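# Route a cable into a mesh tray and out

## Task

Put the cable that lies on the table into the neighbouring wire-mesh cable tray so it runs along the tray's length, then bring one of its ends out over the drop-out lip mounted on the tray wall and rest that end on the mat. When finished, the cable may have no fold-back or kink at any point, and the robot must neither have fallen over nor be left leaning.

## Robot and tools

ROBOT. TidyBot++: a wheeled base 0.54 m long, 0.50 m wide and 0.38 m tall, carrying one seven-joint arm with a two-finger gripper. The shoulder is 0.12 m ahead of the base centre and 0.68 m up. Link lengths: upper arm 0.42 m, forearm 0.31 m, hand 0.31 m from wrist to the hand point. The arm begins folded, hand pointing down, sticking out up to 0.08 m beyond the base front. Cameras: base_camera (pinhole, 644x364) and wrist_camera (fisheye, 644x476, looks along the hand).

FRAMES. All lengths are metres. Base frame: origin on the floor below the base centre, x ahead, y to the left, z up. Odometry frame: the base frame as it was when the scene began; base_odometry reports x, y and heading (rad, left positive, -3.142 to 3.142) and counts wheel turns only, so slip shows as travel and drift builds up. base_tilt is in degrees, forward and right positive. hand_pose is the point between the finger pads in the base frame; the hand's z axis runs out along the fingers, and the fingers close along its y axis.

TOOLS.
move: one action. Keys: base, joints, target, speeds, min_time_s, plus cameras and blocking. base is an object with any of translate_m (forward +, -2 to 2), strafe_m (left +, -2 to 2), rotate_rad (counter-clockwise from above +, -6.3 to 6.3); these are offsets from where the base last reported itself, measured along its axes at command start. joints is an object of absolute targets by name: joint_1_rad..joint_7_rad in radians and gripper_pos from 0 (open, about 85 mm gap) to 1 (closed). Ranges: joint_2_rad ±2.249, joint_4_rad ±2.579, joint_6_rad ±2.099; joints 1, 3, 5, 7 are unlimited but go the short way, so turn them in steps below half a turn. joint_1_rad positive turns the arm clockwise from above, the reverse of rotate_rad. target is one list of seven numbers [x, y, z, qw, qx, qy, qz]: an absolute hand pose in the base frame, position in metres then a quaternion, same layout as hand_pose. With target, joints may only contain gripper_pos. speeds caps top speed for this action: translate_m/strafe_m 0.05 to 0.5 m/s (give one value only when both are used), rotate_rad 0.1 to 1.57 rad/s. min_time_s (0.1 to 8 s) is a minimum duration for arm motions. cameras: list of base_camera, wrist_camera or all; [] gives none. blocking true (default) returns when everything rests; false returns within about 0.5 s while motion continues, and a later move replaces only the parts it names. A move with no action just reports state and images. Unknown keys make a call invalid; out-of-range values get it refused, and a refusal or an unrequested stop cancels the remaining move, wait and finished_scene calls of that reply.
wait: seconds (0 to 10), optional cameras; returns early once running motions settle.
stop: brakes all running motions; braked parts say stopped and hold, possibly still pressing on contacts.
zoom_image: camera plus region [x0, y0, x1, y1] in pixels of that camera's newest image, at most 504 by 504.
finished_scene: scene = the current scene's number; ends it irreversibly, and the cable must stay in place without the robot.

RESULTS. move reads done, or the worst status among the motions. base_status, joint_status and hand_status report moving, done, off_target (rested short and may still push), contact_stop or time_out (old target dropped, holds in place), not_followed, torque_fault, stopped. "joint command not followed" with a cause means a self-collision check held the arm back; "pose unreachable" means a target was held back; there is no check against hitting the base. hand_target is where the hand would be with all joints on target. motor_effort is percent of max torque per motor, peak in brackets. on_its_own lists things the robot did unprompted. ARM HIT marks a hard hit on the base or the arm itself. MOTOR HOT appears from 60 °C; at 75 °C an OVER-TEMPERATURE FAULT lets the arm sag for 30 to 60 s. Images can lag the state slightly; the pictures line orders them.

PRACTICE. A target pose is usually reached within about 3 cm; to correct, add (desired - measured) position to the previous target. To keep a loaded hand still, resend hand_target, not hand_pose. After joints actions, resend last command plus (wanted - read). A held load makes the arm sag. A downward-pointing hand reaches about 0.94 m high at most, and only near the base. Closed fingertips stick out about 20 mm beyond the hand point. Low, forward, close-in poses can miss or drive the arm into the base. The scene keeps running while you deliberate.

AVOID. Dropping the cable or letting it fall far, slamming into the table or tray, pushing hard, and gripping hard on something still resting on a surface. Do not drive or turn the base while the arm is caught on anything about 0.6 m or higher, and avoid swinging a stretched arm sideways or reaching far over furniture from the folded posture; these can tip the robot, which fails the task. Backing off or retracting the arm rights a slight lean. Torque sensor limits are 104.5 N m for joints 1 to 4 and 51.3 N m for joints 5 to 7; exceeding one freezes the arm for 10 s.

Each tool is called after ">>>" as name(argument=value, ...), one argument or row to a line, values as JSON.

## Session

>>> move(
)

Scene clock: 0.00 s.
Motor temperatures (°C): [34 35 39 30 47 44 41]
base_odometry: x=+0.000 y=+0.000 heading=+0.000
base_tilt: forward=-0.3 right=+0.1
base_status: not commanded
joint_positions: joint_1_rad=-0.011 joint_2_rad=-0.344 joint_3_rad=+3.179 joint_4_rad=-2.513 joint_5_rad=+0.005 joint_6_rad=-0.829 joint_7_rad=+1.586 gripper_pos=+0.000
joint_status: not commanded
motor_effort: joint_1_rad=+1 joint_2_rad=-1 joint_3_rad=+0 joint_4_rad=+12 joint_5_rad=+0 joint_6_rad=+1 joint_7_rad=+0
hand_pose: x=+0.2819 y=-0.0026 z=+0.5930 quat_wxyz=(-0.003, +0.997, -0.003, +0.072) (m; base frame)
hand_target: x=+0.2817 y=-0.0026 z=+0.5928 quat_wxyz=(-0.003, +0.997, -0.003, +0.072) (m; base frame)
hand_status: not commanded
pictures: base_camera, wrist_camera

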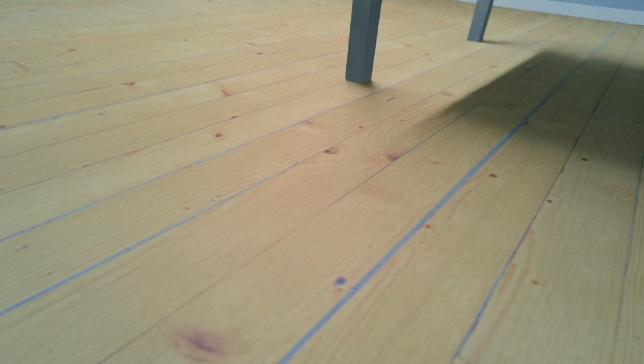

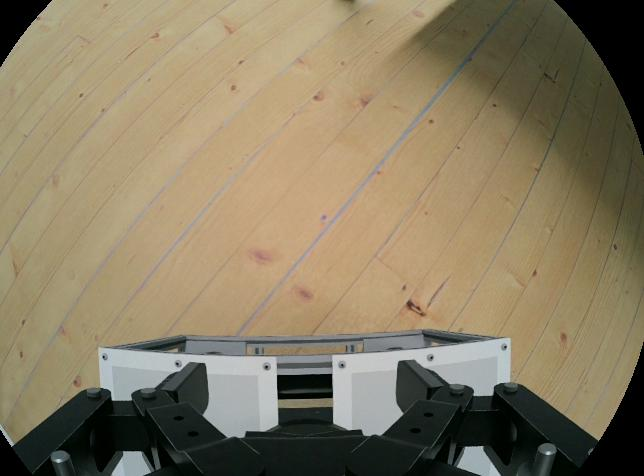

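>>> move(
  joints={"joint_2_rad":-0.5,"joint_4_rad":-1.9,"joint_6_rad":-0.5,"joint_1_rad":0,"joint_3_rad":3.14,"joint_5_rad":0,"joint_7_rad":1.57},
  cameras=["all"],
)

Scene clock: 11.50 s.
move: done
base_odometry: x=+0.000 y=+0.000 heading=+0.000
base_tilt: forward=-0.3 right=+0.1
base_status: not commanded
joint_positions: joint_1_rad=-0.011 joint_2_rad=-0.487 joint_3_rad=+3.156 joint_4_rad=-1.922 joint_5_rad=+0.005 joint_6_rad=-0.569 joint_7_rad=+1.586 gripper_pos=+0.000
joint_status: all done
motor_effort: joint_1_rad=+1(3) joint_2_rad=-3(5) joint_3_rad=+0(1) joint_4_rad=+18(18) joint_5_rad=+0(2) joint_6_rad=+8(9) joint_7_rad=+0(1)
hand_pose: x=+0.5162 y=-0.0020 z=+0.9657 quat_wxyz=(+0.004, +0.843, +0.005, +0.539) (m; base frame)
hand_target: x=+0.5216 y=+0.0022 z=+1.0038 quat_wxyz=(+0.000, +0.813, +0.000, +0.582) (m; base frame)
hand_status: not commanded
pictures: base_camera, wrist_camera

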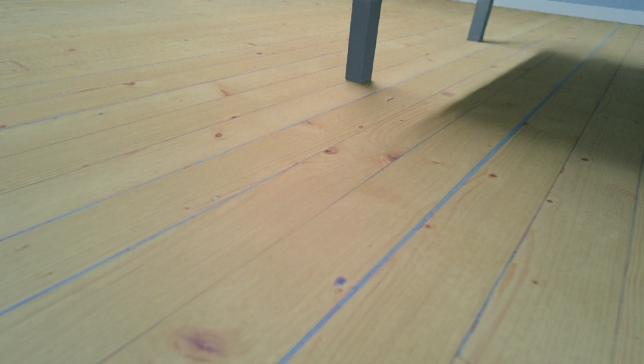

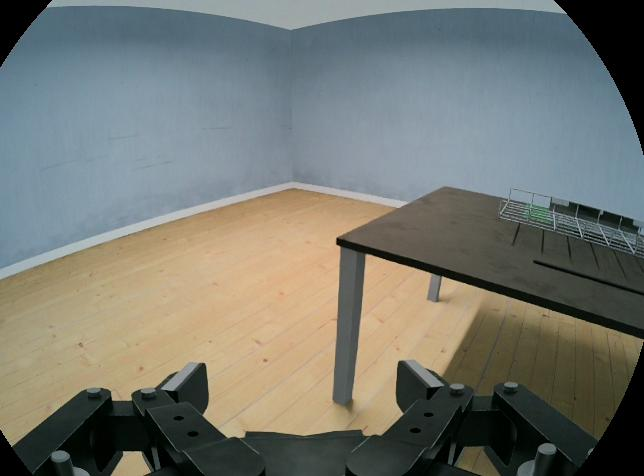

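>>> move(
  base={"rotate_rad":-0.6},
  cameras=["all"],
)

Scene clock: 16.70 s.
move: done
base_odometry: x=+0.000 y=+0.000 heading=-0.599
base_tilt: forward=-0.3 right=+0.1
base_status: done
joint_positions: joint_1_rad=-0.009 joint_2_rad=-0.487 joint_3_rad=+3.148 joint_4_rad=-1.922 joint_5_rad=+0.005 joint_6_rad=-0.566 joint_7_rad=+1.586 gripper_pos=+0.000
joint_status: not commanded
motor_effort: joint_1_rad=+1(2) joint_2_rad=-3(4) joint_3_rad=+0(2) joint_4_rad=+18(18) joint_5_rad=+0(1) joint_6_rad=+8(9) joint_7_rad=+0(1)
hand_pose: x=+0.5166 y=+0.0010 z=+0.9666 quat_wxyz=(+0.004, +0.842, +0.008, +0.540) (m; base frame)
hand_target: x=+0.5216 y=+0.0022 z=+1.0038 quat_wxyz=(+0.000, +0.813, +0.000, +0.582) (m; base frame)
hand_status: not commanded
pictures: base_camera, wrist_camera

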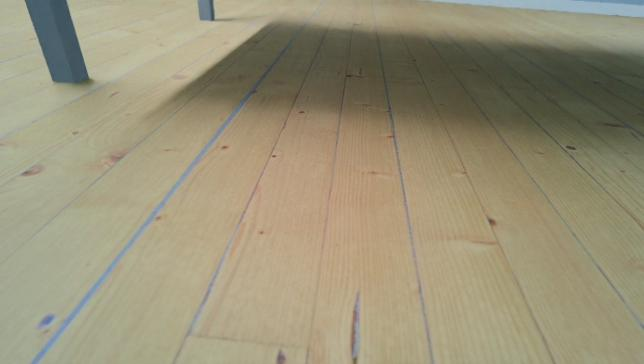

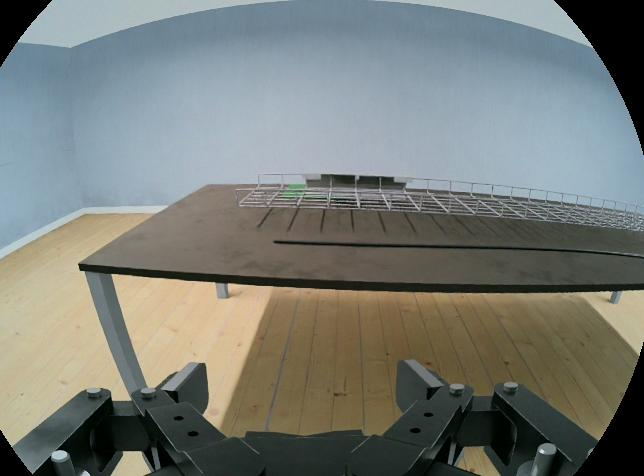

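>>> zoom_image(
  camera="wrist_camera",
  region=[230, 150, 450, 270],
)

>>> zoom_image(
  camera="wrist_camera",
  region=[420, 150, 640, 290],
)

Scaled by 2.291.

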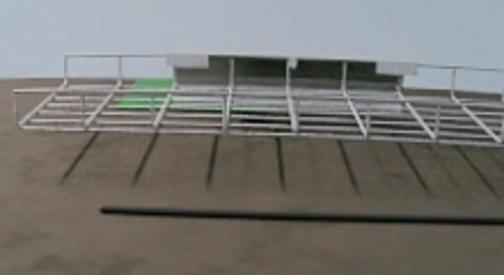

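Scaled by 2.291.

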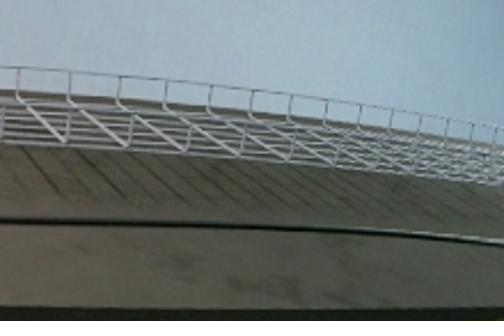

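>>> move(
  base={"rotate_rad":-0.117},
)

>>> move(
  base={"translate_m":0.5,"strafe_m":-0.25},
  joints={"joint_2_rad":-0.2,"joint_4_rad":-1.5,"joint_6_rad":-0.95},
  cameras=["all"],
)

Scene clock: 51.47 s.
move: done
base_odometry: x=+0.000 y=+0.000 heading=-0.715
base_tilt: forward=-0.3 right=+0.1
base_status: done
joint_positions: joint_1_rad=-0.008 joint_2_rad=-0.487 joint_3_rad=+3.145 joint_4_rad=-1.922 joint_5_rad=+0.005 joint_6_rad=-0.566 joint_7_rad=+1.586 gripper_pos=+0.000
joint_status: not commanded
motor_effort: joint_1_rad=+1(2) joint_2_rad=-3(4) joint_3_rad=+0(2) joint_4_rad=+18(18) joint_5_rad=+0(1) joint_6_rad=+8(9) joint_7_rad=+0(1)
hand_pose: x=+0.5165 y=+0.0018 z=+0.9666 quat_wxyz=(+0.005, +0.842, +0.009, +0.540) (m; base frame)
hand_target: x=+0.5216 y=+0.0022 z=+1.0038 quat_wxyz=(+0.000, +0.813, +0.000, +0.582) (m; base frame)
hand_status: not commanded
pictures: none

Scene clock: 53.93 s.
move: done
base_odometry: x=+0.214 y=-0.517 heading=-0.716
base_tilt: forward=-0.2 right=+0.1
base_status: done
joint_positions: joint_1_rad=-0.008 joint_2_rad=-0.206 joint_3_rad=+3.145 joint_4_rad=-1.524 joint_5_rad=+0.005 joint_6_rad=-0.871 joint_7_rad=+1.586 gripper_pos=+0.000
joint_status: all done
motor_effort: joint_1_rad=+1(2) joint_2_rad=-11(15) joint_3_rad=+0(2) joint_4_rad=+17(19) joint_5_rad=+0(1) joint_6_rad=+7(10) joint_7_rad=+0(1)
hand_pose: x=+0.5909 y=+0.0021 z=+0.9917 quat_wxyz=(+0.005, +0.889, +0.009, +0.458) (m; base frame)
hand_target: x=+0.5805 y=+0.0022 z=+0.9827 quat_wxyz=(+0.000, +0.902, +0.000, +0.431) (m; base frame)
hand_status: not commanded
pictures: base_camera, wrist_camera

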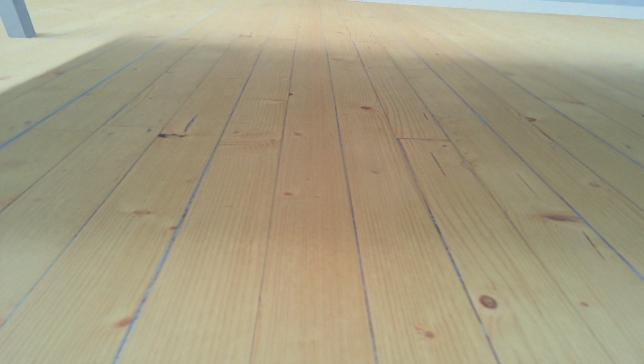

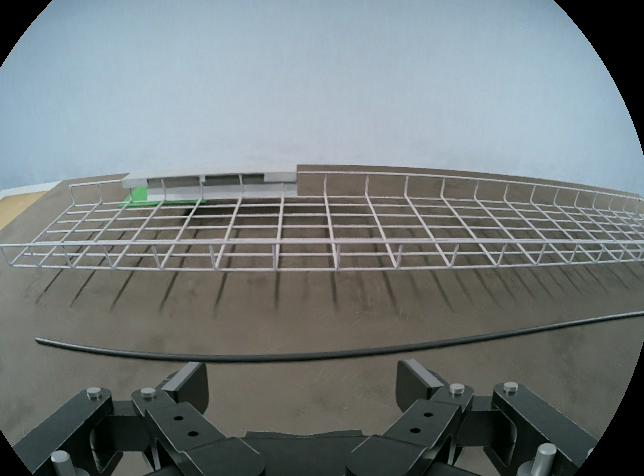

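>>> zoom_image(
  camera="wrist_camera",
  region=[40, 150, 340, 290],
)

>>> move(
  base={"strafe_m":-0.7},
  cameras=["wrist_camera"],
)

Scaled by 1.680.

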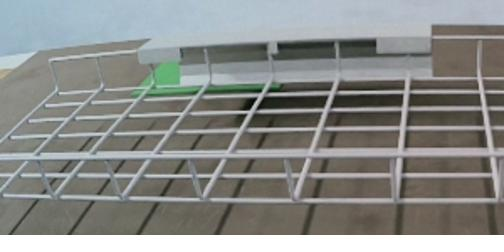

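Scene clock: 59.70 s.
move: done
base_odometry: x=-0.245 y=-1.045 heading=-0.715
base_tilt: forward=-0.3 right=+0.1
base_status: done
joint_positions: joint_1_rad=-0.006 joint_2_rad=-0.206 joint_3_rad=+3.145 joint_4_rad=-1.524 joint_5_rad=+0.005 joint_6_rad=-0.872 joint_7_rad=+1.586 gripper_pos=+0.000
joint_status: not commanded
motor_effort: joint_1_rad=+1(3) joint_2_rad=-11(12) joint_3_rad=+0(3) joint_4_rad=+17(18) joint_5_rad=+0(2) joint_6_rad=+8(8) joint_7_rad=+0(1)
hand_pose: x=+0.5908 y=+0.0007 z=+0.9916 quat_wxyz=(+0.005, +0.889, +0.008, +0.458) (m; base frame)
hand_target: x=+0.5805 y=+0.0022 z=+0.9827 quat_wxyz=(+0.000, +0.902, +0.000, +0.431) (m; base frame)
hand_status: not commanded
pictures: wrist_camera

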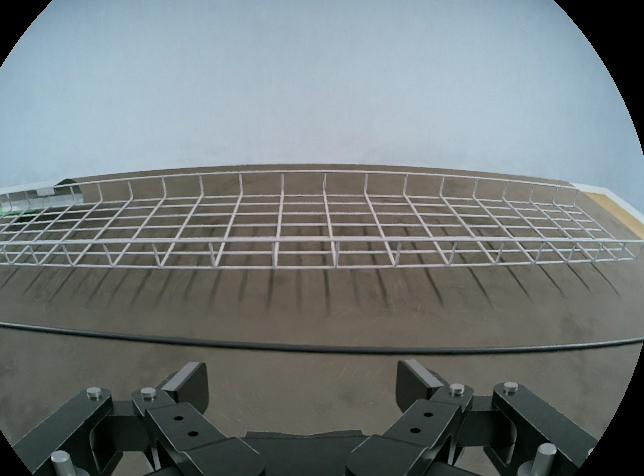

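>>> move(
  joints={"joint_1_rad":0.7},
  cameras=["wrist_camera"],
)

Scene clock: 78.83 s.
move: done
base_odometry: x=-0.245 y=-1.045 heading=-0.715
base_tilt: forward=-0.2 right=+0.1
base_status: not commanded
joint_positions: joint_1_rad=+0.682 joint_2_rad=-0.206 joint_3_rad=+3.145 joint_4_rad=-1.524 joint_5_rad=+0.005 joint_6_rad=-0.872 joint_7_rad=+1.586 gripper_pos=+0.000
joint_status: all done
motor_effort: joint_1_rad=+1(3) joint_2_rad=-11(12) joint_3_rad=+0(1) joint_4_rad=+17(18) joint_5_rad=-1(1) joint_6_rad=+8(8) joint_7_rad=+0(1)
hand_pose: x=+0.4839 y=-0.2991 z=+0.9916 quat_wxyz=(+0.159, +0.839, -0.292, +0.429) (m; base frame)
hand_target: x=+0.4734 y=-0.2957 z=+0.9827 quat_wxyz=(+0.148, +0.848, -0.309, +0.405) (m; base frame)
hand_status: not commanded
pictures: wrist_camera

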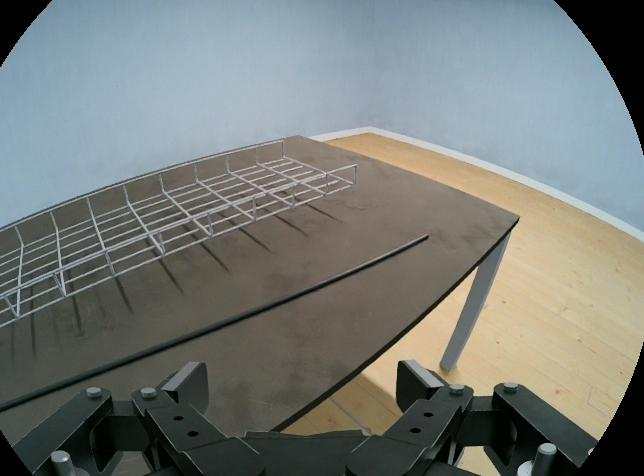

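>>> move(
  base={"translate_m":0.2,"strafe_m":-0.45},
  joints={"joint_1_rad":0},
)

>>> move(
  target=[0.56, 0, 0.87, 0, 0.7071, -0.7071, 0],
  cameras=["all"],
  min_time_s=2,
)

Scene clock: 105.63 s.
move: done
base_odometry: x=-0.390 y=-1.516 heading=-0.716
base_tilt: forward=-0.3 right=+0.1
base_status: done
joint_positions: joint_1_rad=+0.018 joint_2_rad=-0.205 joint_3_rad=+3.144 joint_4_rad=-1.524 joint_5_rad=+0.005 joint_6_rad=-0.873 joint_7_rad=+1.586 gripper_pos=+0.000
joint_status: all done
motor_effort: joint_1_rad=+1(3) joint_2_rad=-11(13) joint_3_rad=+0(2) joint_4_rad=+17(18) joint_5_rad=-1(1) joint_6_rad=+7(9) joint_7_rad=+0(1)
hand_pose: x=+0.5908 y=-0.0096 z=+0.9910 quat_wxyz=(+0.010, +0.889, -0.002, +0.457) (m; base frame)
hand_target: x=+0.5805 y=+0.0022 z=+0.9827 quat_wxyz=(+0.000, +0.902, +0.000, +0.431) (m; base frame)
hand_status: not commanded
pictures: none

Scene clock: 108.33 s.
move: done
base_odometry: x=-0.390 y=-1.516 heading=-0.716
base_tilt: forward=-0.2 right=+0.1
base_status: not commanded
joint_positions: joint_1_rad=-0.136 joint_2_rad=+0.323 joint_3_rad=+3.410 joint_4_rad=-0.915 joint_5_rad=-0.048 joint_6_rad=-1.848 joint_7_rad=+0.137 gripper_pos=+0.000
joint_status: not commanded
motor_effort: joint_1_rad=+1(2) joint_2_rad=-24(26) joint_3_rad=+1(1) joint_4_rad=+13(18) joint_5_rad=+0(1) joint_6_rad=+1(8) joint_7_rad=+0(1)
hand_pose: x=+0.5685 y=-0.0210 z=+0.8749 quat_wxyz=(-0.005, +0.719, -0.694, +0.038) (m; base frame)
hand_target: x=+0.5600 y=+0.0000 z=+0.8700 quat_wxyz=(+0.000, +0.707, -0.707, +0.000) (m; base frame)
hand_status: done (0.023 m and 4.8 deg from the pose sent, 0.125 m and 101.9 deg at the start)
pictures: base_camera, wrist_camera

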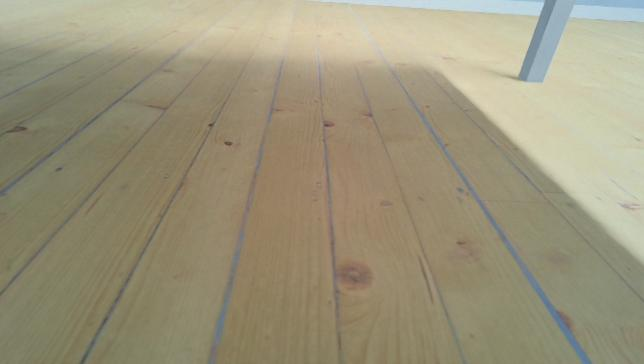

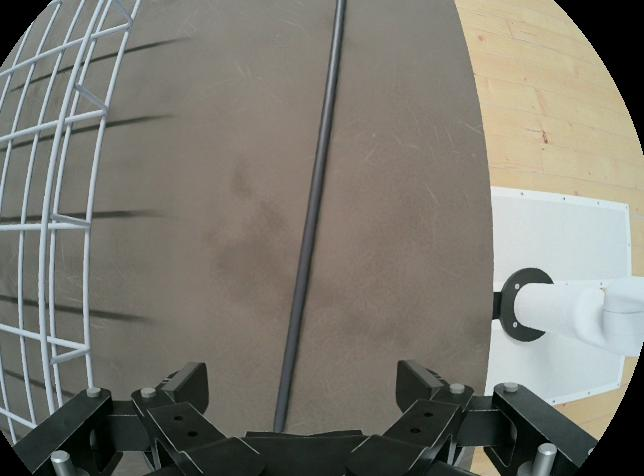

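>>> move(
  target=[0.575, 0.015, 0.76, -0.005, 0.7071, -0.7071, -0.03],
  cameras=["wrist_camera"],
  min_time_s=1.5,
)

Scene clock: 114.97 s.
move: done
base_odometry: x=-0.390 y=-1.516 heading=-0.716
base_tilt: forward=-0.2 right=+0.1
base_status: not commanded
joint_positions: joint_1_rad=-0.152 joint_2_rad=+0.341 joint_3_rad=+3.410 joint_4_rad=-1.194 joint_5_rad=-0.091 joint_6_rad=-1.669 joint_7_rad=+0.136 gripper_pos=+0.000
joint_status: not commanded
motor_effort: joint_1_rad=+2(2) joint_2_rad=-25(26) joint_3_rad=+1(1) joint_4_rad=+13(14) joint_5_rad=+0(1) joint_6_rad=+0(2) joint_7_rad=+0(1)
hand_pose: x=+0.5579 y=-0.0055 z=+0.7812 quat_wxyz=(+0.015, +0.720, -0.693, -0.021) (m; base frame)
hand_target: x=+0.5750 y=+0.0150 z=+0.7600 quat_wxyz=(-0.005, +0.707, -0.707, -0.030) (m; base frame)
hand_status: done (0.034 m and 3.3 deg from the pose sent, 0.121 m and 8.0 deg at the start)
pictures: wrist_camera

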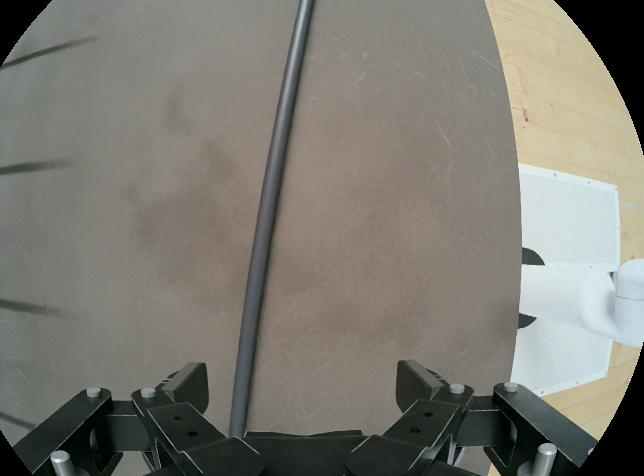

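>>> move(
  target=[0.607, 0.015, 0.72, -0.005, 0.7071, -0.7071, -0.03],
  cameras=["wrist_camera"],
  min_time_s=1.5,
)

Scene clock: 121.70 s.
move: done
base_odometry: x=-0.390 y=-1.516 heading=-0.716
base_tilt: forward=-0.2 right=+0.1
base_status: not commanded
joint_positions: joint_1_rad=-0.152 joint_2_rad=+0.425 joint_3_rad=+3.419 joint_4_rad=-1.194 joint_5_rad=-0.120 joint_6_rad=-1.590 joint_7_rad=+0.136 gripper_pos=+0.000
joint_status: not commanded
motor_effort: joint_1_rad=+1(2) joint_2_rad=-28(28) joint_3_rad=+1(1) joint_4_rad=+14(14) joint_5_rad=+0(1) joint_6_rad=+0(1) joint_7_rad=+0(1)
hand_pose: x=+0.5898 y=-0.0014 z=+0.7421 quat_wxyz=(+0.014, +0.717, -0.696, -0.023) (m; base frame)
hand_target: x=+0.6070 y=+0.0150 z=+0.7200 quat_wxyz=(-0.005, +0.707, -0.707, -0.030) (m; base frame)
hand_status: done (0.032 m and 2.9 deg from the pose sent, 0.081 m and 3.3 deg at the start)
pictures: wrist_camera

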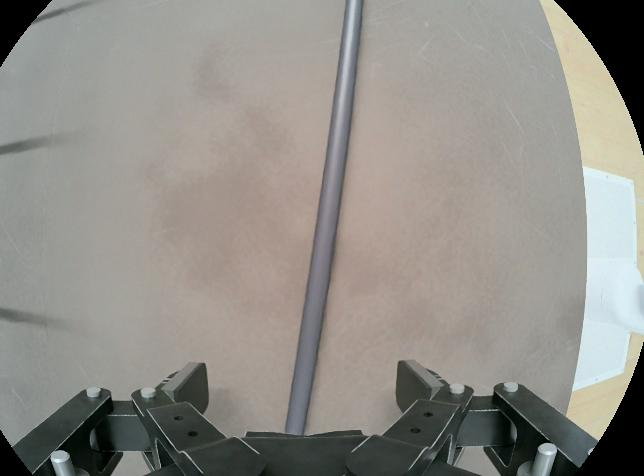

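>>> move(
  target=[0.605, 0.015, 0.706, -0.005, 0.7071, -0.7071, -0.03],
  min_time_s=1,
)

>>> move(
  joints={"gripper_pos":0.92},
  cameras=["wrist_camera"],
)

Scene clock: 129.57 s.
move: done
base_odometry: x=-0.390 y=-1.516 heading=-0.716
base_tilt: forward=-0.2 right=+0.1
base_status: not commanded
joint_positions: joint_1_rad=-0.155 joint_2_rad=+0.425 joint_3_rad=+3.422 joint_4_rad=-1.233 joint_5_rad=-0.122 joint_6_rad=-1.546 joint_7_rad=+0.136 gripper_pos=+0.000
joint_status: not commanded
motor_effort: joint_1_rad=+1(2) joint_2_rad=-27(28) joint_3_rad=+1(2) joint_4_rad=+13(14) joint_5_rad=+0(1) joint_6_rad=+0(1) joint_7_rad=-1(1)
hand_pose: x=+0.5910 y=-0.0022 z=+0.7300 quat_wxyz=(+0.012, +0.716, -0.698, -0.021) (m; base frame)
hand_target: x=+0.6050 y=+0.0150 z=+0.7060 quat_wxyz=(-0.005, +0.707, -0.707, -0.030) (m; base frame)
hand_status: done (0.033 m and 2.6 deg from the pose sent, 0.042 m and 2.9 deg at the start)
pictures: none

Scene clock: 130.63 s.
move: done
base_odometry: x=-0.390 y=-1.516 heading=-0.716
base_tilt: forward=-0.2 right=+0.1
base_status: not commanded
joint_positions: joint_1_rad=-0.156 joint_2_rad=+0.415 joint_3_rad=+3.426 joint_4_rad=-1.227 joint_5_rad=-0.125 joint_6_rad=-1.528 joint_7_rad=+0.136 gripper_pos=+0.911
joint_status: all done
motor_effort: joint_1_rad=+1(2) joint_2_rad=-18(27) joint_3_rad=+1(1) joint_4_rad=+9(14) joint_5_rad=-1(1) joint_6_rad=+3(4) joint_7_rad=+0(1)
hand_pose: x=+0.5979 y=-0.0032 z=+0.7366 quat_wxyz=(-0.001, +0.715, -0.699, -0.009) (m; base frame)
hand_target: x=+0.6050 y=+0.0150 z=+0.7060 quat_wxyz=(-0.005, +0.707, -0.707, -0.030) (m; base frame)
hand_status: not commanded
pictures: wrist_camera

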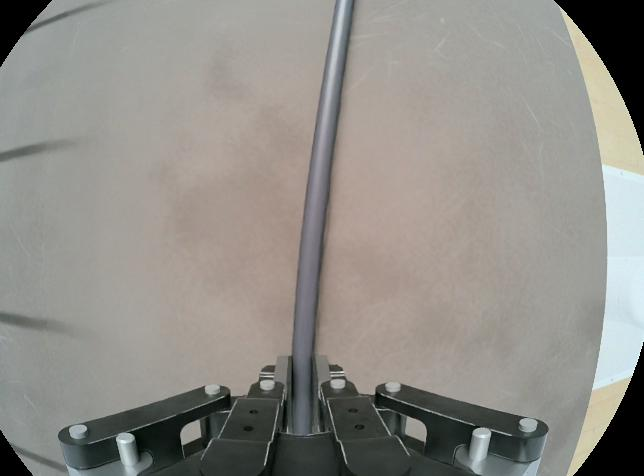

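>>> move(
  target=[0.605, 0.015, 0.735, -0.005, 0.7071, -0.7071, -0.03],
  joints={"gripper_pos":0.96},
  min_time_s=1,
)

>>> move(
  target=[0.605, 0.015, 0.9, 0, 0.7071, -0.7071, 0],
  cameras=["wrist_camera"],
  min_time_s=2,
)

Scene clock: 137.40 s.
move: done
base_odometry: x=-0.390 y=-1.516 heading=-0.716
base_tilt: forward=-0.2 right=+0.1
base_status: not commanded
joint_positions: joint_1_rad=-0.156 joint_2_rad=+0.424 joint_3_rad=+3.426 joint_4_rad=-1.203 joint_5_rad=-0.125 joint_6_rad=-1.528 joint_7_rad=+0.136 gripper_pos=+0.939
joint_status: all done
motor_effort: joint_1_rad=+1(1) joint_2_rad=-28(28) joint_3_rad=+1(2) joint_4_rad=+14(14) joint_5_rad=-1(1) joint_6_rad=+1(3) joint_7_rad=-1(1)
hand_pose: x=+0.6061 y=-0.0031 z=+0.7397 quat_wxyz=(-0.004, +0.716, -0.698, -0.002) (m; base frame)
hand_target: x=+0.6050 y=+0.0150 z=+0.7350 quat_wxyz=(-0.005, +0.707, -0.707, -0.030) (m; base frame)
hand_status: done (0.019 m and 3.5 deg from the pose sent, 0.020 m and 2.8 deg at the start)
pictures: none

Scene clock: 139.70 s.
move: off_target
base_odometry: x=-0.390 y=-1.516 heading=-0.716
base_tilt: forward=-0.2 right=+0.1
base_status: not commanded
joint_positions: joint_1_rad=-0.116 joint_2_rad=+0.521 joint_3_rad=+3.401 joint_4_rad=-0.458 joint_5_rad=-0.125 joint_6_rad=-2.041 joint_7_rad=+0.084 gripper_pos=+0.939
joint_status: not commanded
motor_effort: joint_1_rad=+2(2) joint_2_rad=-30(30) joint_3_rad=+1(2) joint_4_rad=+12(15) joint_5_rad=+0(1) joint_6_rad=+2(2) joint_7_rad=+0(1)
hand_pose: x=+0.6294 y=+0.0105 z=+0.9141 quat_wxyz=(-0.034, +0.722, -0.689, +0.057) (m; base frame)
hand_target: x=+0.6209 y=+0.0146 z=+0.9004 quat_wxyz=(-0.018, +0.707, -0.707, +0.019) (m; base frame)
hand_status: off_target (0.029 m and 8.1 deg from the pose sent, 0.161 m and 1.6 deg at the start; a joint's target at an end of its range on 61 of 61 steps)
pictures: wrist_camera

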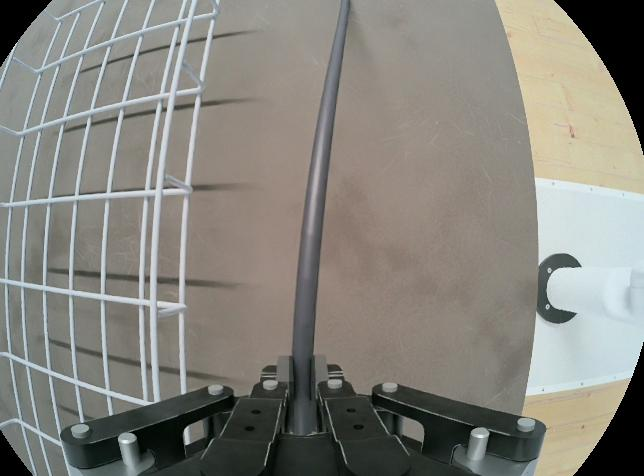

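>>> move(
  target=[0.7, 0, 0.97, -0.212, 0.791, -0.554, 0.148],
  min_time_s=3,
  cameras=["wrist_camera"],
)

>>> move(
  base={"translate_m":0.06},
  target=[0.88, 0, 0.95, -0.212, 0.791, -0.554, 0.148],
  min_time_s=3,
  cameras=["wrist_camera"],
)

Scene clock: 154.97 s.
move: done
base_odometry: x=-0.390 y=-1.516 heading=-0.716
base_tilt: forward=-0.2 right=+0.1
base_status: not commanded
joint_positions: joint_1_rad=+0.067 joint_2_rad=+0.462 joint_3_rad=+3.261 joint_4_rad=-0.517 joint_5_rad=-0.241 joint_6_rad=-1.765 joint_7_rad=+0.354 gripper_pos=+0.939
joint_status: not commanded
motor_effort: joint_1_rad=+1(2) joint_2_rad=-30(30) joint_3_rad=+0(1) joint_4_rad=+14(14) joint_5_rad=-2(2) joint_6_rad=+5(5) joint_7_rad=+0(1)
hand_pose: x=+0.6904 y=-0.0104 z=+0.9506 quat_wxyz=(-0.171, +0.782, -0.586, +0.127) (m; base frame)
hand_target: x=+0.7000 y=+0.0000 z=+0.9700 quat_wxyz=(-0.212, +0.791, -0.554, +0.148) (m; base frame)
hand_status: done (0.024 m and 6.4 deg from the pose sent, 0.091 m and 28.8 deg at the start)
pictures: wrist_camera

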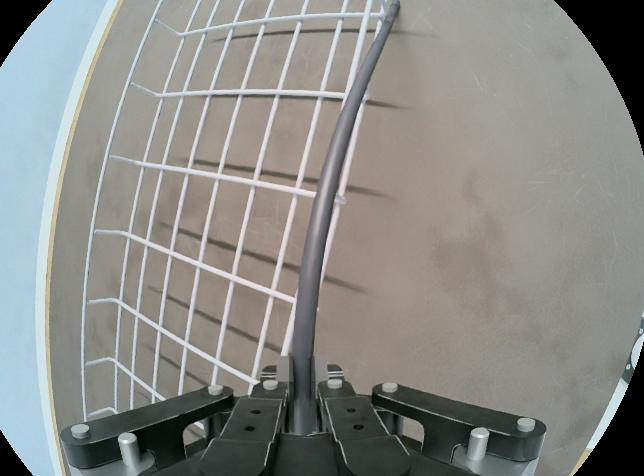

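Scene clock: 158.30 s.
move: off_target
base_odometry: x=-0.344 y=-1.556 heading=-0.716
base_tilt: forward=-0.2 right=+0.1
base_status: done
joint_positions: joint_1_rad=+0.051 joint_2_rad=+0.593 joint_3_rad=+3.188 joint_4_rad=-0.519 joint_5_rad=-0.195 joint_6_rad=-1.601 joint_7_rad=+0.438 gripper_pos=+0.939
joint_status: not commanded
motor_effort: joint_1_rad=+0(2) joint_2_rad=-33(34) joint_3_rad=-1(1) joint_4_rad=+14(15) joint_5_rad=-3(3) joint_6_rad=+5(6) joint_7_rad=+0(0)
hand_pose: x=+0.7665 y=+0.0095 z=+0.8904 quat_wxyz=(-0.177, +0.812, -0.537, +0.142) (m; base frame)
hand_target: x=+0.7933 y=+0.0161 z=+0.8718 quat_wxyz=(-0.165, +0.831, -0.505, +0.167) (m; base frame)
hand_status: off_target (0.129 m and 5.2 deg from the pose sent, 0.190 m and 6.4 deg at the start)
pictures: wrist_camera

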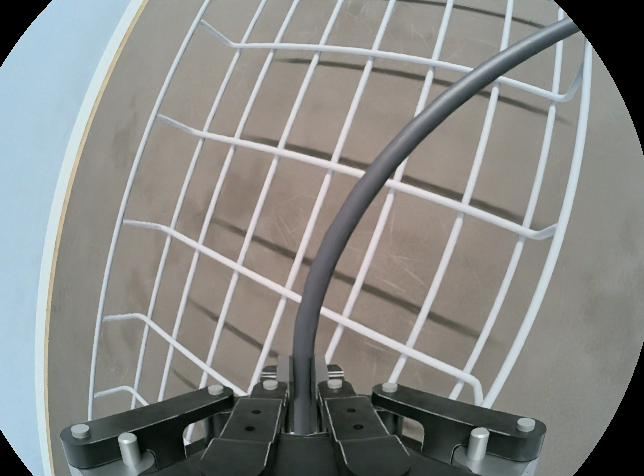

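>>> move(
  target=[0.88, 0.02, 0.91, -0.3395, 0.8195, -0.4267, 0.1767],
  min_time_s=2,
  cameras=["wrist_camera"],
)

Scene clock: 180.60 s.
move: time_out
base_odometry: x=-0.344 y=-1.556 heading=-0.716
base_tilt: forward=-0.2 right=+0.1
base_status: not commanded
joint_positions: joint_1_rad=+0.191 joint_2_rad=+0.850 joint_3_rad=+2.934 joint_4_rad=-0.080 joint_5_rad=-0.372 joint_6_rad=-1.651 joint_7_rad=+0.628 gripper_pos=+0.939
joint_status: not commanded
motor_effort: joint_1_rad=+1(6) joint_2_rad=-39(46) joint_3_rad=-3(4) joint_4_rad=+14(16) joint_5_rad=-4(6) joint_6_rad=+6(9) joint_7_rad=+0(1)
hand_pose: x=+0.8390 y=+0.0398 z=+0.9253 quat_wxyz=(-0.343, +0.835, -0.403, +0.148) (m; base frame)
hand_target: x=+0.8390 y=+0.0394 z=+0.9251 quat_wxyz=(-0.342, +0.835, -0.404, +0.148) (m; base frame)
hand_status: time_out (0.048 m and 4.6 deg from the pose sent, 0.116 m and 22.9 deg at the start)
pictures: wrist_camera

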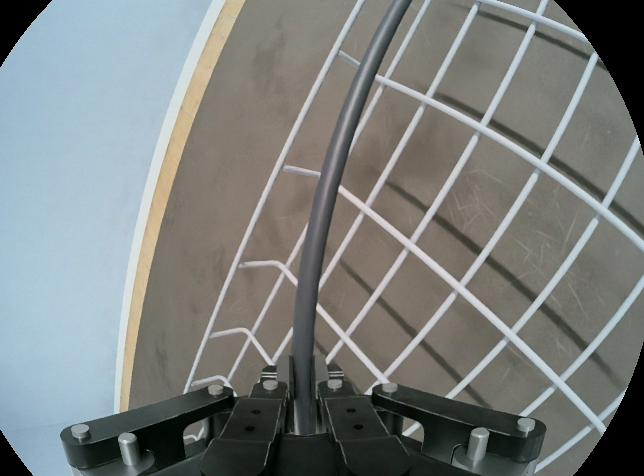

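>>> move(
  target=[0.86, 0.02, 0.83, -0.3036, 0.733, -0.5624, 0.233],
  min_time_s=2,
  cameras=["wrist_camera"],
)

Scene clock: 186.93 s.
move: done
base_odometry: x=-0.344 y=-1.556 heading=-0.716
base_tilt: forward=-0.2 right=+0.1
base_status: not commanded
joint_positions: joint_1_rad=+0.012 joint_2_rad=+0.555 joint_3_rad=+3.260 joint_4_rad=-0.989 joint_5_rad=-0.375 joint_6_rad=-0.952 joint_7_rad=+0.564 gripper_pos=+0.939
joint_status: not commanded
motor_effort: joint_1_rad=+2(3) joint_2_rad=-34(39) joint_3_rad=+1(3) joint_4_rad=+17(17) joint_5_rad=-1(5) joint_6_rad=+7(7) joint_7_rad=+0(1)
hand_pose: x=+0.8496 y=+0.0207 z=+0.8121 quat_wxyz=(-0.271, +0.770, -0.535, +0.219) (m; base frame)
hand_target: x=+0.8600 y=+0.0200 z=+0.8300 quat_wxyz=(-0.304, +0.733, -0.562, +0.233) (m; base frame)
hand_status: done (0.021 m and 6.7 deg from the pose sent, 0.100 m and 24.2 deg at the start)
pictures: wrist_camera

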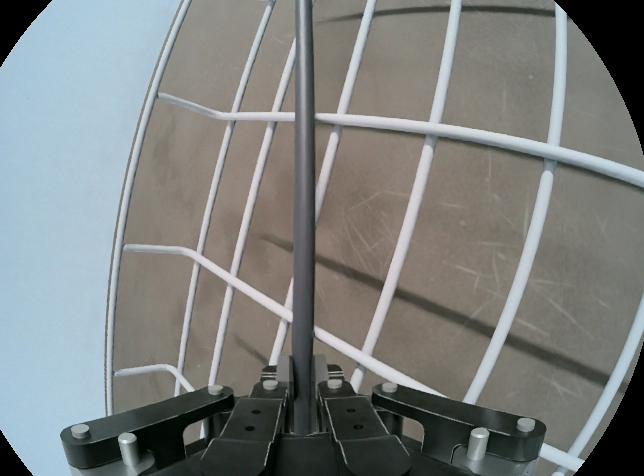

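>>> move(
  target=[0.86, 0.02, 0.80, -0.3036, 0.733, -0.5624, 0.233],
  min_time_s=1,
)

>>> move(
  joints={"gripper_pos":0.6},
  cameras=["wrist_camera"],
)

Scene clock: 192.30 s.
move: done
base_odometry: x=-0.344 y=-1.556 heading=-0.716
base_tilt: forward=-0.2 right=+0.1
base_status: not commanded
joint_positions: joint_1_rad=+0.010 joint_2_rad=+0.530 joint_3_rad=+3.260 joint_4_rad=-1.069 joint_5_rad=-0.409 joint_6_rad=-0.859 joint_7_rad=+0.564 gripper_pos=+0.939
joint_status: not commanded
motor_effort: joint_1_rad=+2(3) joint_2_rad=-30(34) joint_3_rad=+1(1) joint_4_rad=+15(17) joint_5_rad=-2(2) joint_6_rad=+6(7) joint_7_rad=+0(1)
hand_pose: x=+0.8510 y=+0.0212 z=+0.8098 quat_wxyz=(-0.289, +0.752, -0.546, +0.229) (m; base frame)
hand_target: x=+0.8600 y=+0.0200 z=+0.8000 quat_wxyz=(-0.304, +0.733, -0.562, +0.233) (m; base frame)
hand_status: done (0.013 m and 3.4 deg from the pose sent, 0.016 m and 6.7 deg at the start)
pictures: none

Scene clock: 193.03 s.
move: done
base_odometry: x=-0.344 y=-1.556 heading=-0.716
base_tilt: forward=-0.2 right=+0.1
base_status: not commanded
joint_positions: joint_1_rad=+0.006 joint_2_rad=+0.530 joint_3_rad=+3.261 joint_4_rad=-1.071 joint_5_rad=-0.417 joint_6_rad=-0.824 joint_7_rad=+0.564 gripper_pos=+0.601
joint_status: all done
motor_effort: joint_1_rad=+3(3) joint_2_rad=-32(33) joint_3_rad=+1(1) joint_4_rad=+13(16) joint_5_rad=-1(3) joint_6_rad=+3(7) joint_7_rad=+0(1)
hand_pose: x=+0.8585 y=+0.0222 z=+0.8160 quat_wxyz=(-0.298, +0.746, -0.545, +0.241) (m; base frame)
hand_target: x=+0.8600 y=+0.0200 z=+0.8000 quat_wxyz=(-0.304, +0.733, -0.562, +0.233) (m; base frame)
hand_status: not commanded
pictures: wrist_camera

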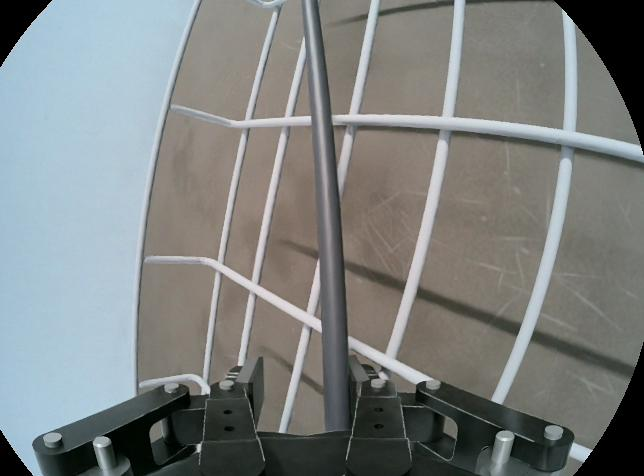

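>>> move(
  target=[0.82, 0.02, 0.93, -0.3036, 0.733, -0.5624, 0.233],
  min_time_s=1.5,
)

>>> move(
  base={"strafe_m":0.45},
  joints={"joint_1_rad":0.3,"joint_2_rad":-0.2,"joint_3_rad":3.14,"joint_4_rad":-1.5,"joint_5_rad":0,"joint_6_rad":-1.0,"joint_7_rad":1.57,"gripper_pos":0},
  cameras=["wrist_camera"],
)

Scene clock: 202.80 s.
move: done
base_odometry: x=-0.344 y=-1.556 heading=-0.716
base_tilt: forward=-0.2 right=+0.1
base_status: not commanded
joint_positions: joint_1_rad=+0.006 joint_2_rad=+0.485 joint_3_rad=+3.266 joint_4_rad=-0.835 joint_5_rad=-0.407 joint_6_rad=-1.064 joint_7_rad=+0.456 gripper_pos=+0.600
joint_status: not commanded
motor_effort: joint_1_rad=+1(3) joint_2_rad=-34(35) joint_3_rad=-1(1) joint_4_rad=+17(18) joint_5_rad=-3(4) joint_6_rad=+6(7) joint_7_rad=+0(1)
hand_pose: x=+0.8380 y=+0.0404 z=+0.9229 quat_wxyz=(-0.328, +0.738, -0.540, +0.237) (m; base frame)
hand_target: x=+0.8200 y=+0.0200 z=+0.9300 quat_wxyz=(-0.304, +0.733, -0.562, +0.233) (m; base frame)
hand_status: done (0.028 m and 3.8 deg from the pose sent, 0.120 m and 2.7 deg at the start)
pictures: none

Scene clock: 205.17 s.
move: done
base_odometry: x=-0.049 y=-1.216 heading=-0.717
base_tilt: forward=-0.3 right=+0.1
base_status: done
joint_positions: joint_1_rad=+0.280 joint_2_rad=-0.193 joint_3_rad=+3.150 joint_4_rad=-1.472 joint_5_rad=-0.055 joint_6_rad=-1.063 joint_7_rad=+1.512 gripper_pos=+0.000
joint_status: all done
motor_effort: joint_1_rad=+1(4) joint_2_rad=-11(35) joint_3_rad=+0(2) joint_4_rad=+17(18) joint_5_rad=-1(5) joint_6_rad=+7(8) joint_7_rad=+0(1)
hand_pose: x=+0.5489 y=-0.1110 z=+0.9688 quat_wxyz=(+0.017, +0.906, -0.162, +0.390) (m; base frame)
hand_target: x=+0.5509 y=-0.1314 z=+0.9709 quat_wxyz=(+0.061, +0.903, -0.136, +0.404) (m; base frame)
hand_status: not commanded
pictures: wrist_camera

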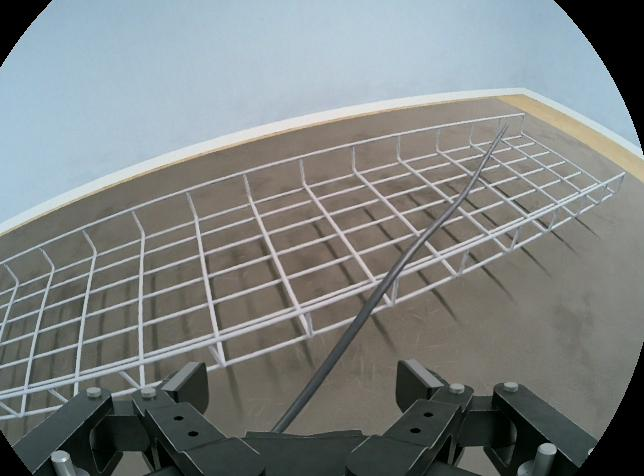

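>>> zoom_image(
  camera="wrist_camera",
  region=[420, 80, 640, 240],
)

Scaled by 2.291.

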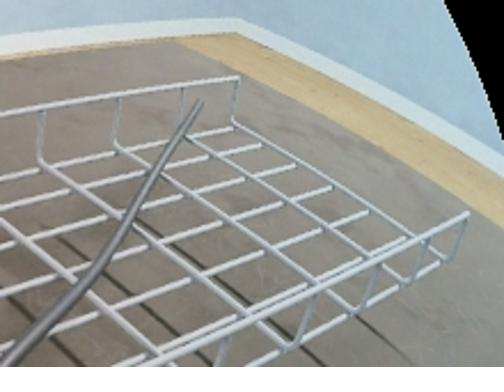

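>>> move(
  base={"strafe_m":0.35},
  target=[0.54, 0, 0.87, 0, 0.7071, -0.7071, 0],
  cameras=["wrist_camera"],
  min_time_s=2,
)

Scene clock: 219.27 s.
move: done
base_odometry: x=+0.181 y=-0.952 heading=-0.717
base_tilt: forward=-0.2 right=+0.1
base_status: done
joint_positions: joint_1_rad=-0.146 joint_2_rad=+0.267 joint_3_rad=+3.393 joint_4_rad=-0.995 joint_5_rad=-0.053 joint_6_rad=-1.822 joint_7_rad=+0.128 gripper_pos=+0.000
joint_status: not commanded
motor_effort: joint_1_rad=+1(3) joint_2_rad=-23(24) joint_3_rad=+1(2) joint_4_rad=+13(17) joint_5_rad=+0(2) joint_6_rad=+1(7) joint_7_rad=-1(1)
hand_pose: x=+0.5494 y=-0.0115 z=+0.8740 quat_wxyz=(-0.015, +0.723, -0.690, +0.030) (m; base frame)
hand_target: x=+0.5400 y=+0.0000 z=+0.8700 quat_wxyz=(+0.000, +0.707, -0.707, +0.000) (m; base frame)
hand_status: done (0.015 m and 4.7 deg from the pose sent, 0.149 m and 81.9 deg at the start)
pictures: wrist_camera

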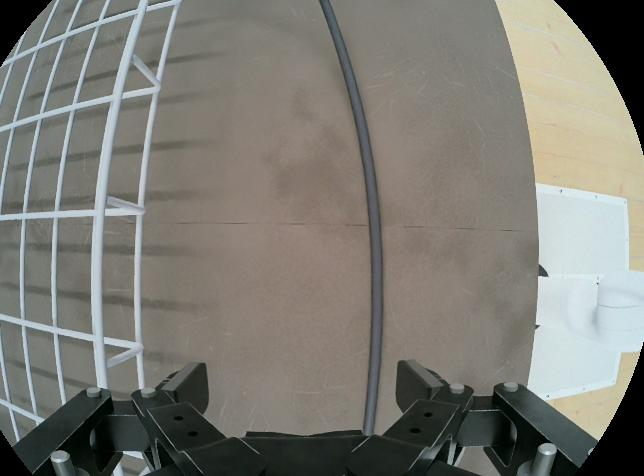

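>>> move(
  target=[0.502, 0.012, 0.735, 0, 0.7071, -0.7071, -0.02],
  cameras=["wrist_camera"],
  min_time_s=2,
)

Scene clock: 229.10 s.
move: done
base_odometry: x=+0.181 y=-0.952 heading=-0.717
base_tilt: forward=-0.2 right=+0.1
base_status: not commanded
joint_positions: joint_1_rad=-0.146 joint_2_rad=+0.213 joint_3_rad=+3.352 joint_4_rad=-1.513 joint_5_rad=-0.053 joint_6_rad=-1.511 joint_7_rad=+0.096 gripper_pos=+0.000
joint_status: not commanded
motor_effort: joint_1_rad=+1(2) joint_2_rad=-21(23) joint_3_rad=+0(1) joint_4_rad=+13(14) joint_5_rad=+0(1) joint_6_rad=+0(1) joint_7_rad=+0(1)
hand_pose: x=+0.4917 y=-0.0019 z=+0.7353 quat_wxyz=(+0.026, +0.716, -0.696, -0.037) (m; base frame)
hand_target: x=+0.5020 y=+0.0120 z=+0.7350 quat_wxyz=(+0.000, +0.707, -0.707, -0.020) (m; base frame)
hand_status: done (0.017 m and 3.9 deg from the pose sent, 0.149 m and 6.6 deg at the start)
pictures: wrist_camera

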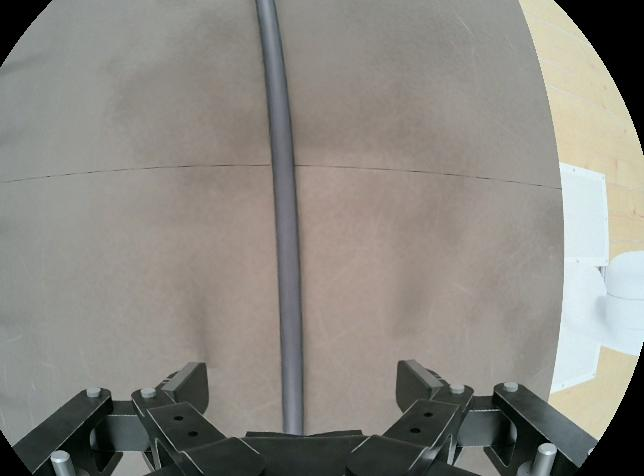

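>>> move(
  joints={"gripper_pos":0.94},
)

>>> move(
  target=[0.6, 0.0, 0.93, -0.183, 0.683, -0.683, 0.183],
  min_time_s=2.5,
  cameras=["wrist_camera"],
)

>>> move(
  target=[0.82, 0.02, 0.92, -0.2706, 0.6533, -0.6533, 0.2706],
  min_time_s=2.5,
  cameras=["wrist_camera"],
)

Scene clock: 238.80 s.
move: done
base_odometry: x=+0.181 y=-0.952 heading=-0.717
base_tilt: forward=-0.2 right=+0.1
base_status: not commanded
joint_positions: joint_1_rad=-0.146 joint_2_rad=+0.204 joint_3_rad=+3.352 joint_4_rad=-1.514 joint_5_rad=-0.053 joint_6_rad=-1.504 joint_7_rad=+0.096 gripper_pos=+0.926
joint_status: all done
motor_effort: joint_1_rad=+1(2) joint_2_rad=-19(21) joint_3_rad=+0(1) joint_4_rad=+13(14) joint_5_rad=-1(1) joint_6_rad=+0(2) joint_7_rad=-1(1)
hand_pose: x=+0.4930 y=-0.0021 z=+0.7383 quat_wxyz=(+0.021, +0.716, -0.697, -0.032) (m; base frame)
hand_target: x=+0.5020 y=+0.0120 z=+0.7350 quat_wxyz=(+0.000, +0.707, -0.707, -0.020) (m; base frame)
hand_status: not commanded
pictures: none

Scene clock: 241.67 s.
move: done
base_odometry: x=+0.181 y=-0.952 heading=-0.717
base_tilt: forward=-0.2 right=+0.1
base_status: not commanded
joint_positions: joint_1_rad=-0.101 joint_2_rad=+0.080 joint_3_rad=+3.245 joint_4_rad=-1.219 joint_5_rad=-0.053 joint_6_rad=-1.432 joint_7_rad=+0.067 gripper_pos=+0.926
joint_status: not commanded
motor_effort: joint_1_rad=+2(2) joint_2_rad=-19(21) joint_3_rad=+1(1) joint_4_rad=+16(16) joint_5_rad=+0(1) joint_6_rad=+4(5) joint_7_rad=+0(1)
hand_pose: x=+0.5807 y=+0.0190 z=+0.9004 quat_wxyz=(-0.156, +0.716, -0.667, +0.134) (m; base frame)
hand_target: x=+0.6000 y=+0.0000 z=+0.9300 quat_wxyz=(-0.183, +0.683, -0.683, +0.183) (m; base frame)
hand_status: done (0.040 m and 7.7 deg from the pose sent, 0.220 m and 34.3 deg at the start)
pictures: wrist_camera

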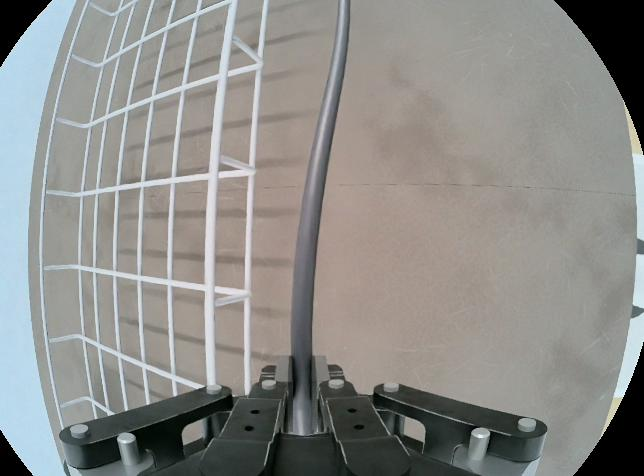

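Scene clock: 244.50 s.
move: done
base_odometry: x=+0.181 y=-0.952 heading=-0.717
base_tilt: forward=-0.2 right=+0.1
base_status: not commanded
joint_positions: joint_1_rad=-0.176 joint_2_rad=+0.401 joint_3_rad=+3.425 joint_4_rad=-0.930 joint_5_rad=-0.117 joint_6_rad=-1.111 joint_7_rad=+0.067 gripper_pos=+0.926
joint_status: not commanded
motor_effort: joint_1_rad=+2(2) joint_2_rad=-29(31) joint_3_rad=+2(2) joint_4_rad=+17(17) joint_5_rad=+0(1) joint_6_rad=+7(8) joint_7_rad=+0(1)
hand_pose: x=+0.7910 y=+0.0021 z=+0.9108 quat_wxyz=(-0.232, +0.666, -0.660, +0.260) (m; base frame)
hand_target: x=+0.8200 y=+0.0200 z=+0.9200 quat_wxyz=(-0.271, +0.653, -0.653, +0.271) (m; base frame)
hand_status: done (0.035 m and 4.8 deg from the pose sent, 0.240 m and 21.8 deg at the start)
pictures: wrist_camera

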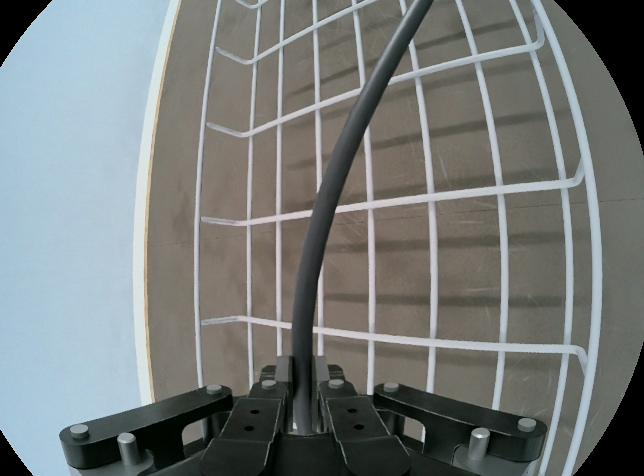

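>>> move(
  target=[0.89, 0.03, 0.89, -0.3228, 0.779, -0.4964, 0.2056],
  min_time_s=2,
  cameras=["wrist_camera"],
)

>>> move(
  target=[0.875, 0.02, 0.80, -0.2706, 0.6533, -0.6533, 0.2706],
  min_time_s=2,
  cameras=["wrist_camera"],
)

Scene clock: 251.47 s.
move: done
base_odometry: x=+0.181 y=-0.952 heading=-0.717
base_tilt: forward=-0.2 right=+0.1
base_status: not commanded
joint_positions: joint_1_rad=+0.098 joint_2_rad=+0.699 joint_3_rad=+3.136 joint_4_rad=-0.479 joint_5_rad=-0.323 joint_6_rad=-1.194 joint_7_rad=+0.469 gripper_pos=+0.926
joint_status: not commanded
motor_effort: joint_1_rad=+1(2) joint_2_rad=-38(39) joint_3_rad=-1(2) joint_4_rad=+16(18) joint_5_rad=-3(3) joint_6_rad=+7(8) joint_7_rad=+0(1)
hand_pose: x=+0.8961 y=+0.0195 z=+0.9147 quat_wxyz=(-0.321, +0.756, -0.514, +0.246) (m; base frame)
hand_target: x=+0.8900 y=+0.0300 z=+0.8900 quat_wxyz=(-0.323, +0.779, -0.496, +0.206) (m; base frame)
hand_status: done (0.028 m and 5.7 deg from the pose sent, 0.105 m and 25.9 deg at the start)
pictures: wrist_camera

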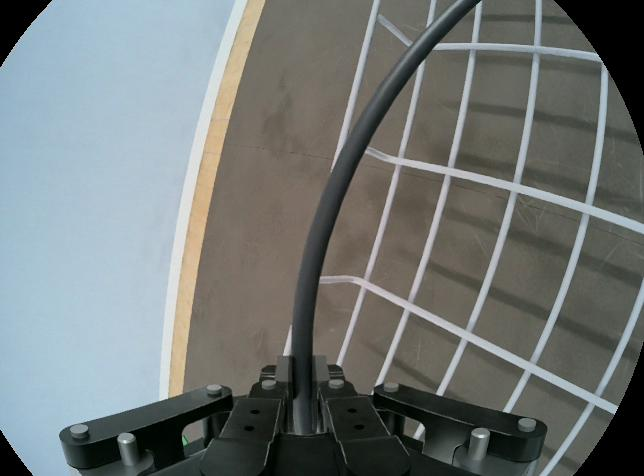

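Scene clock: 253.77 s.
move: done
base_odometry: x=+0.181 y=-0.952 heading=-0.717
base_tilt: forward=-0.2 right=+0.1
base_status: not commanded
joint_positions: joint_1_rad=-0.212 joint_2_rad=+0.567 joint_3_rad=+3.483 joint_4_rad=-1.039 joint_5_rad=-0.323 joint_6_rad=-0.796 joint_7_rad=+0.206 gripper_pos=+0.926
joint_status: not commanded
motor_effort: joint_1_rad=+3(3) joint_2_rad=-33(40) joint_3_rad=+3(3) joint_4_rad=+14(17) joint_5_rad=+0(3) joint_6_rad=+5(7) joint_7_rad=-1(1)
hand_pose: x=+0.8746 y=+0.0376 z=+0.8098 quat_wxyz=(-0.276, +0.676, -0.632, +0.260) (m; base frame)
hand_target: x=+0.8750 y=+0.0200 z=+0.8000 quat_wxyz=(-0.271, +0.653, -0.653, +0.271) (m; base frame)
hand_status: done (0.020 m and 3.8 deg from the pose sent, 0.117 m and 20.9 deg at the start)
pictures: wrist_camera

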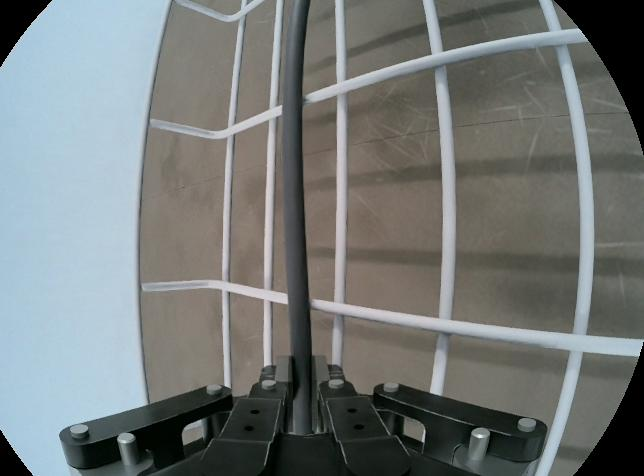

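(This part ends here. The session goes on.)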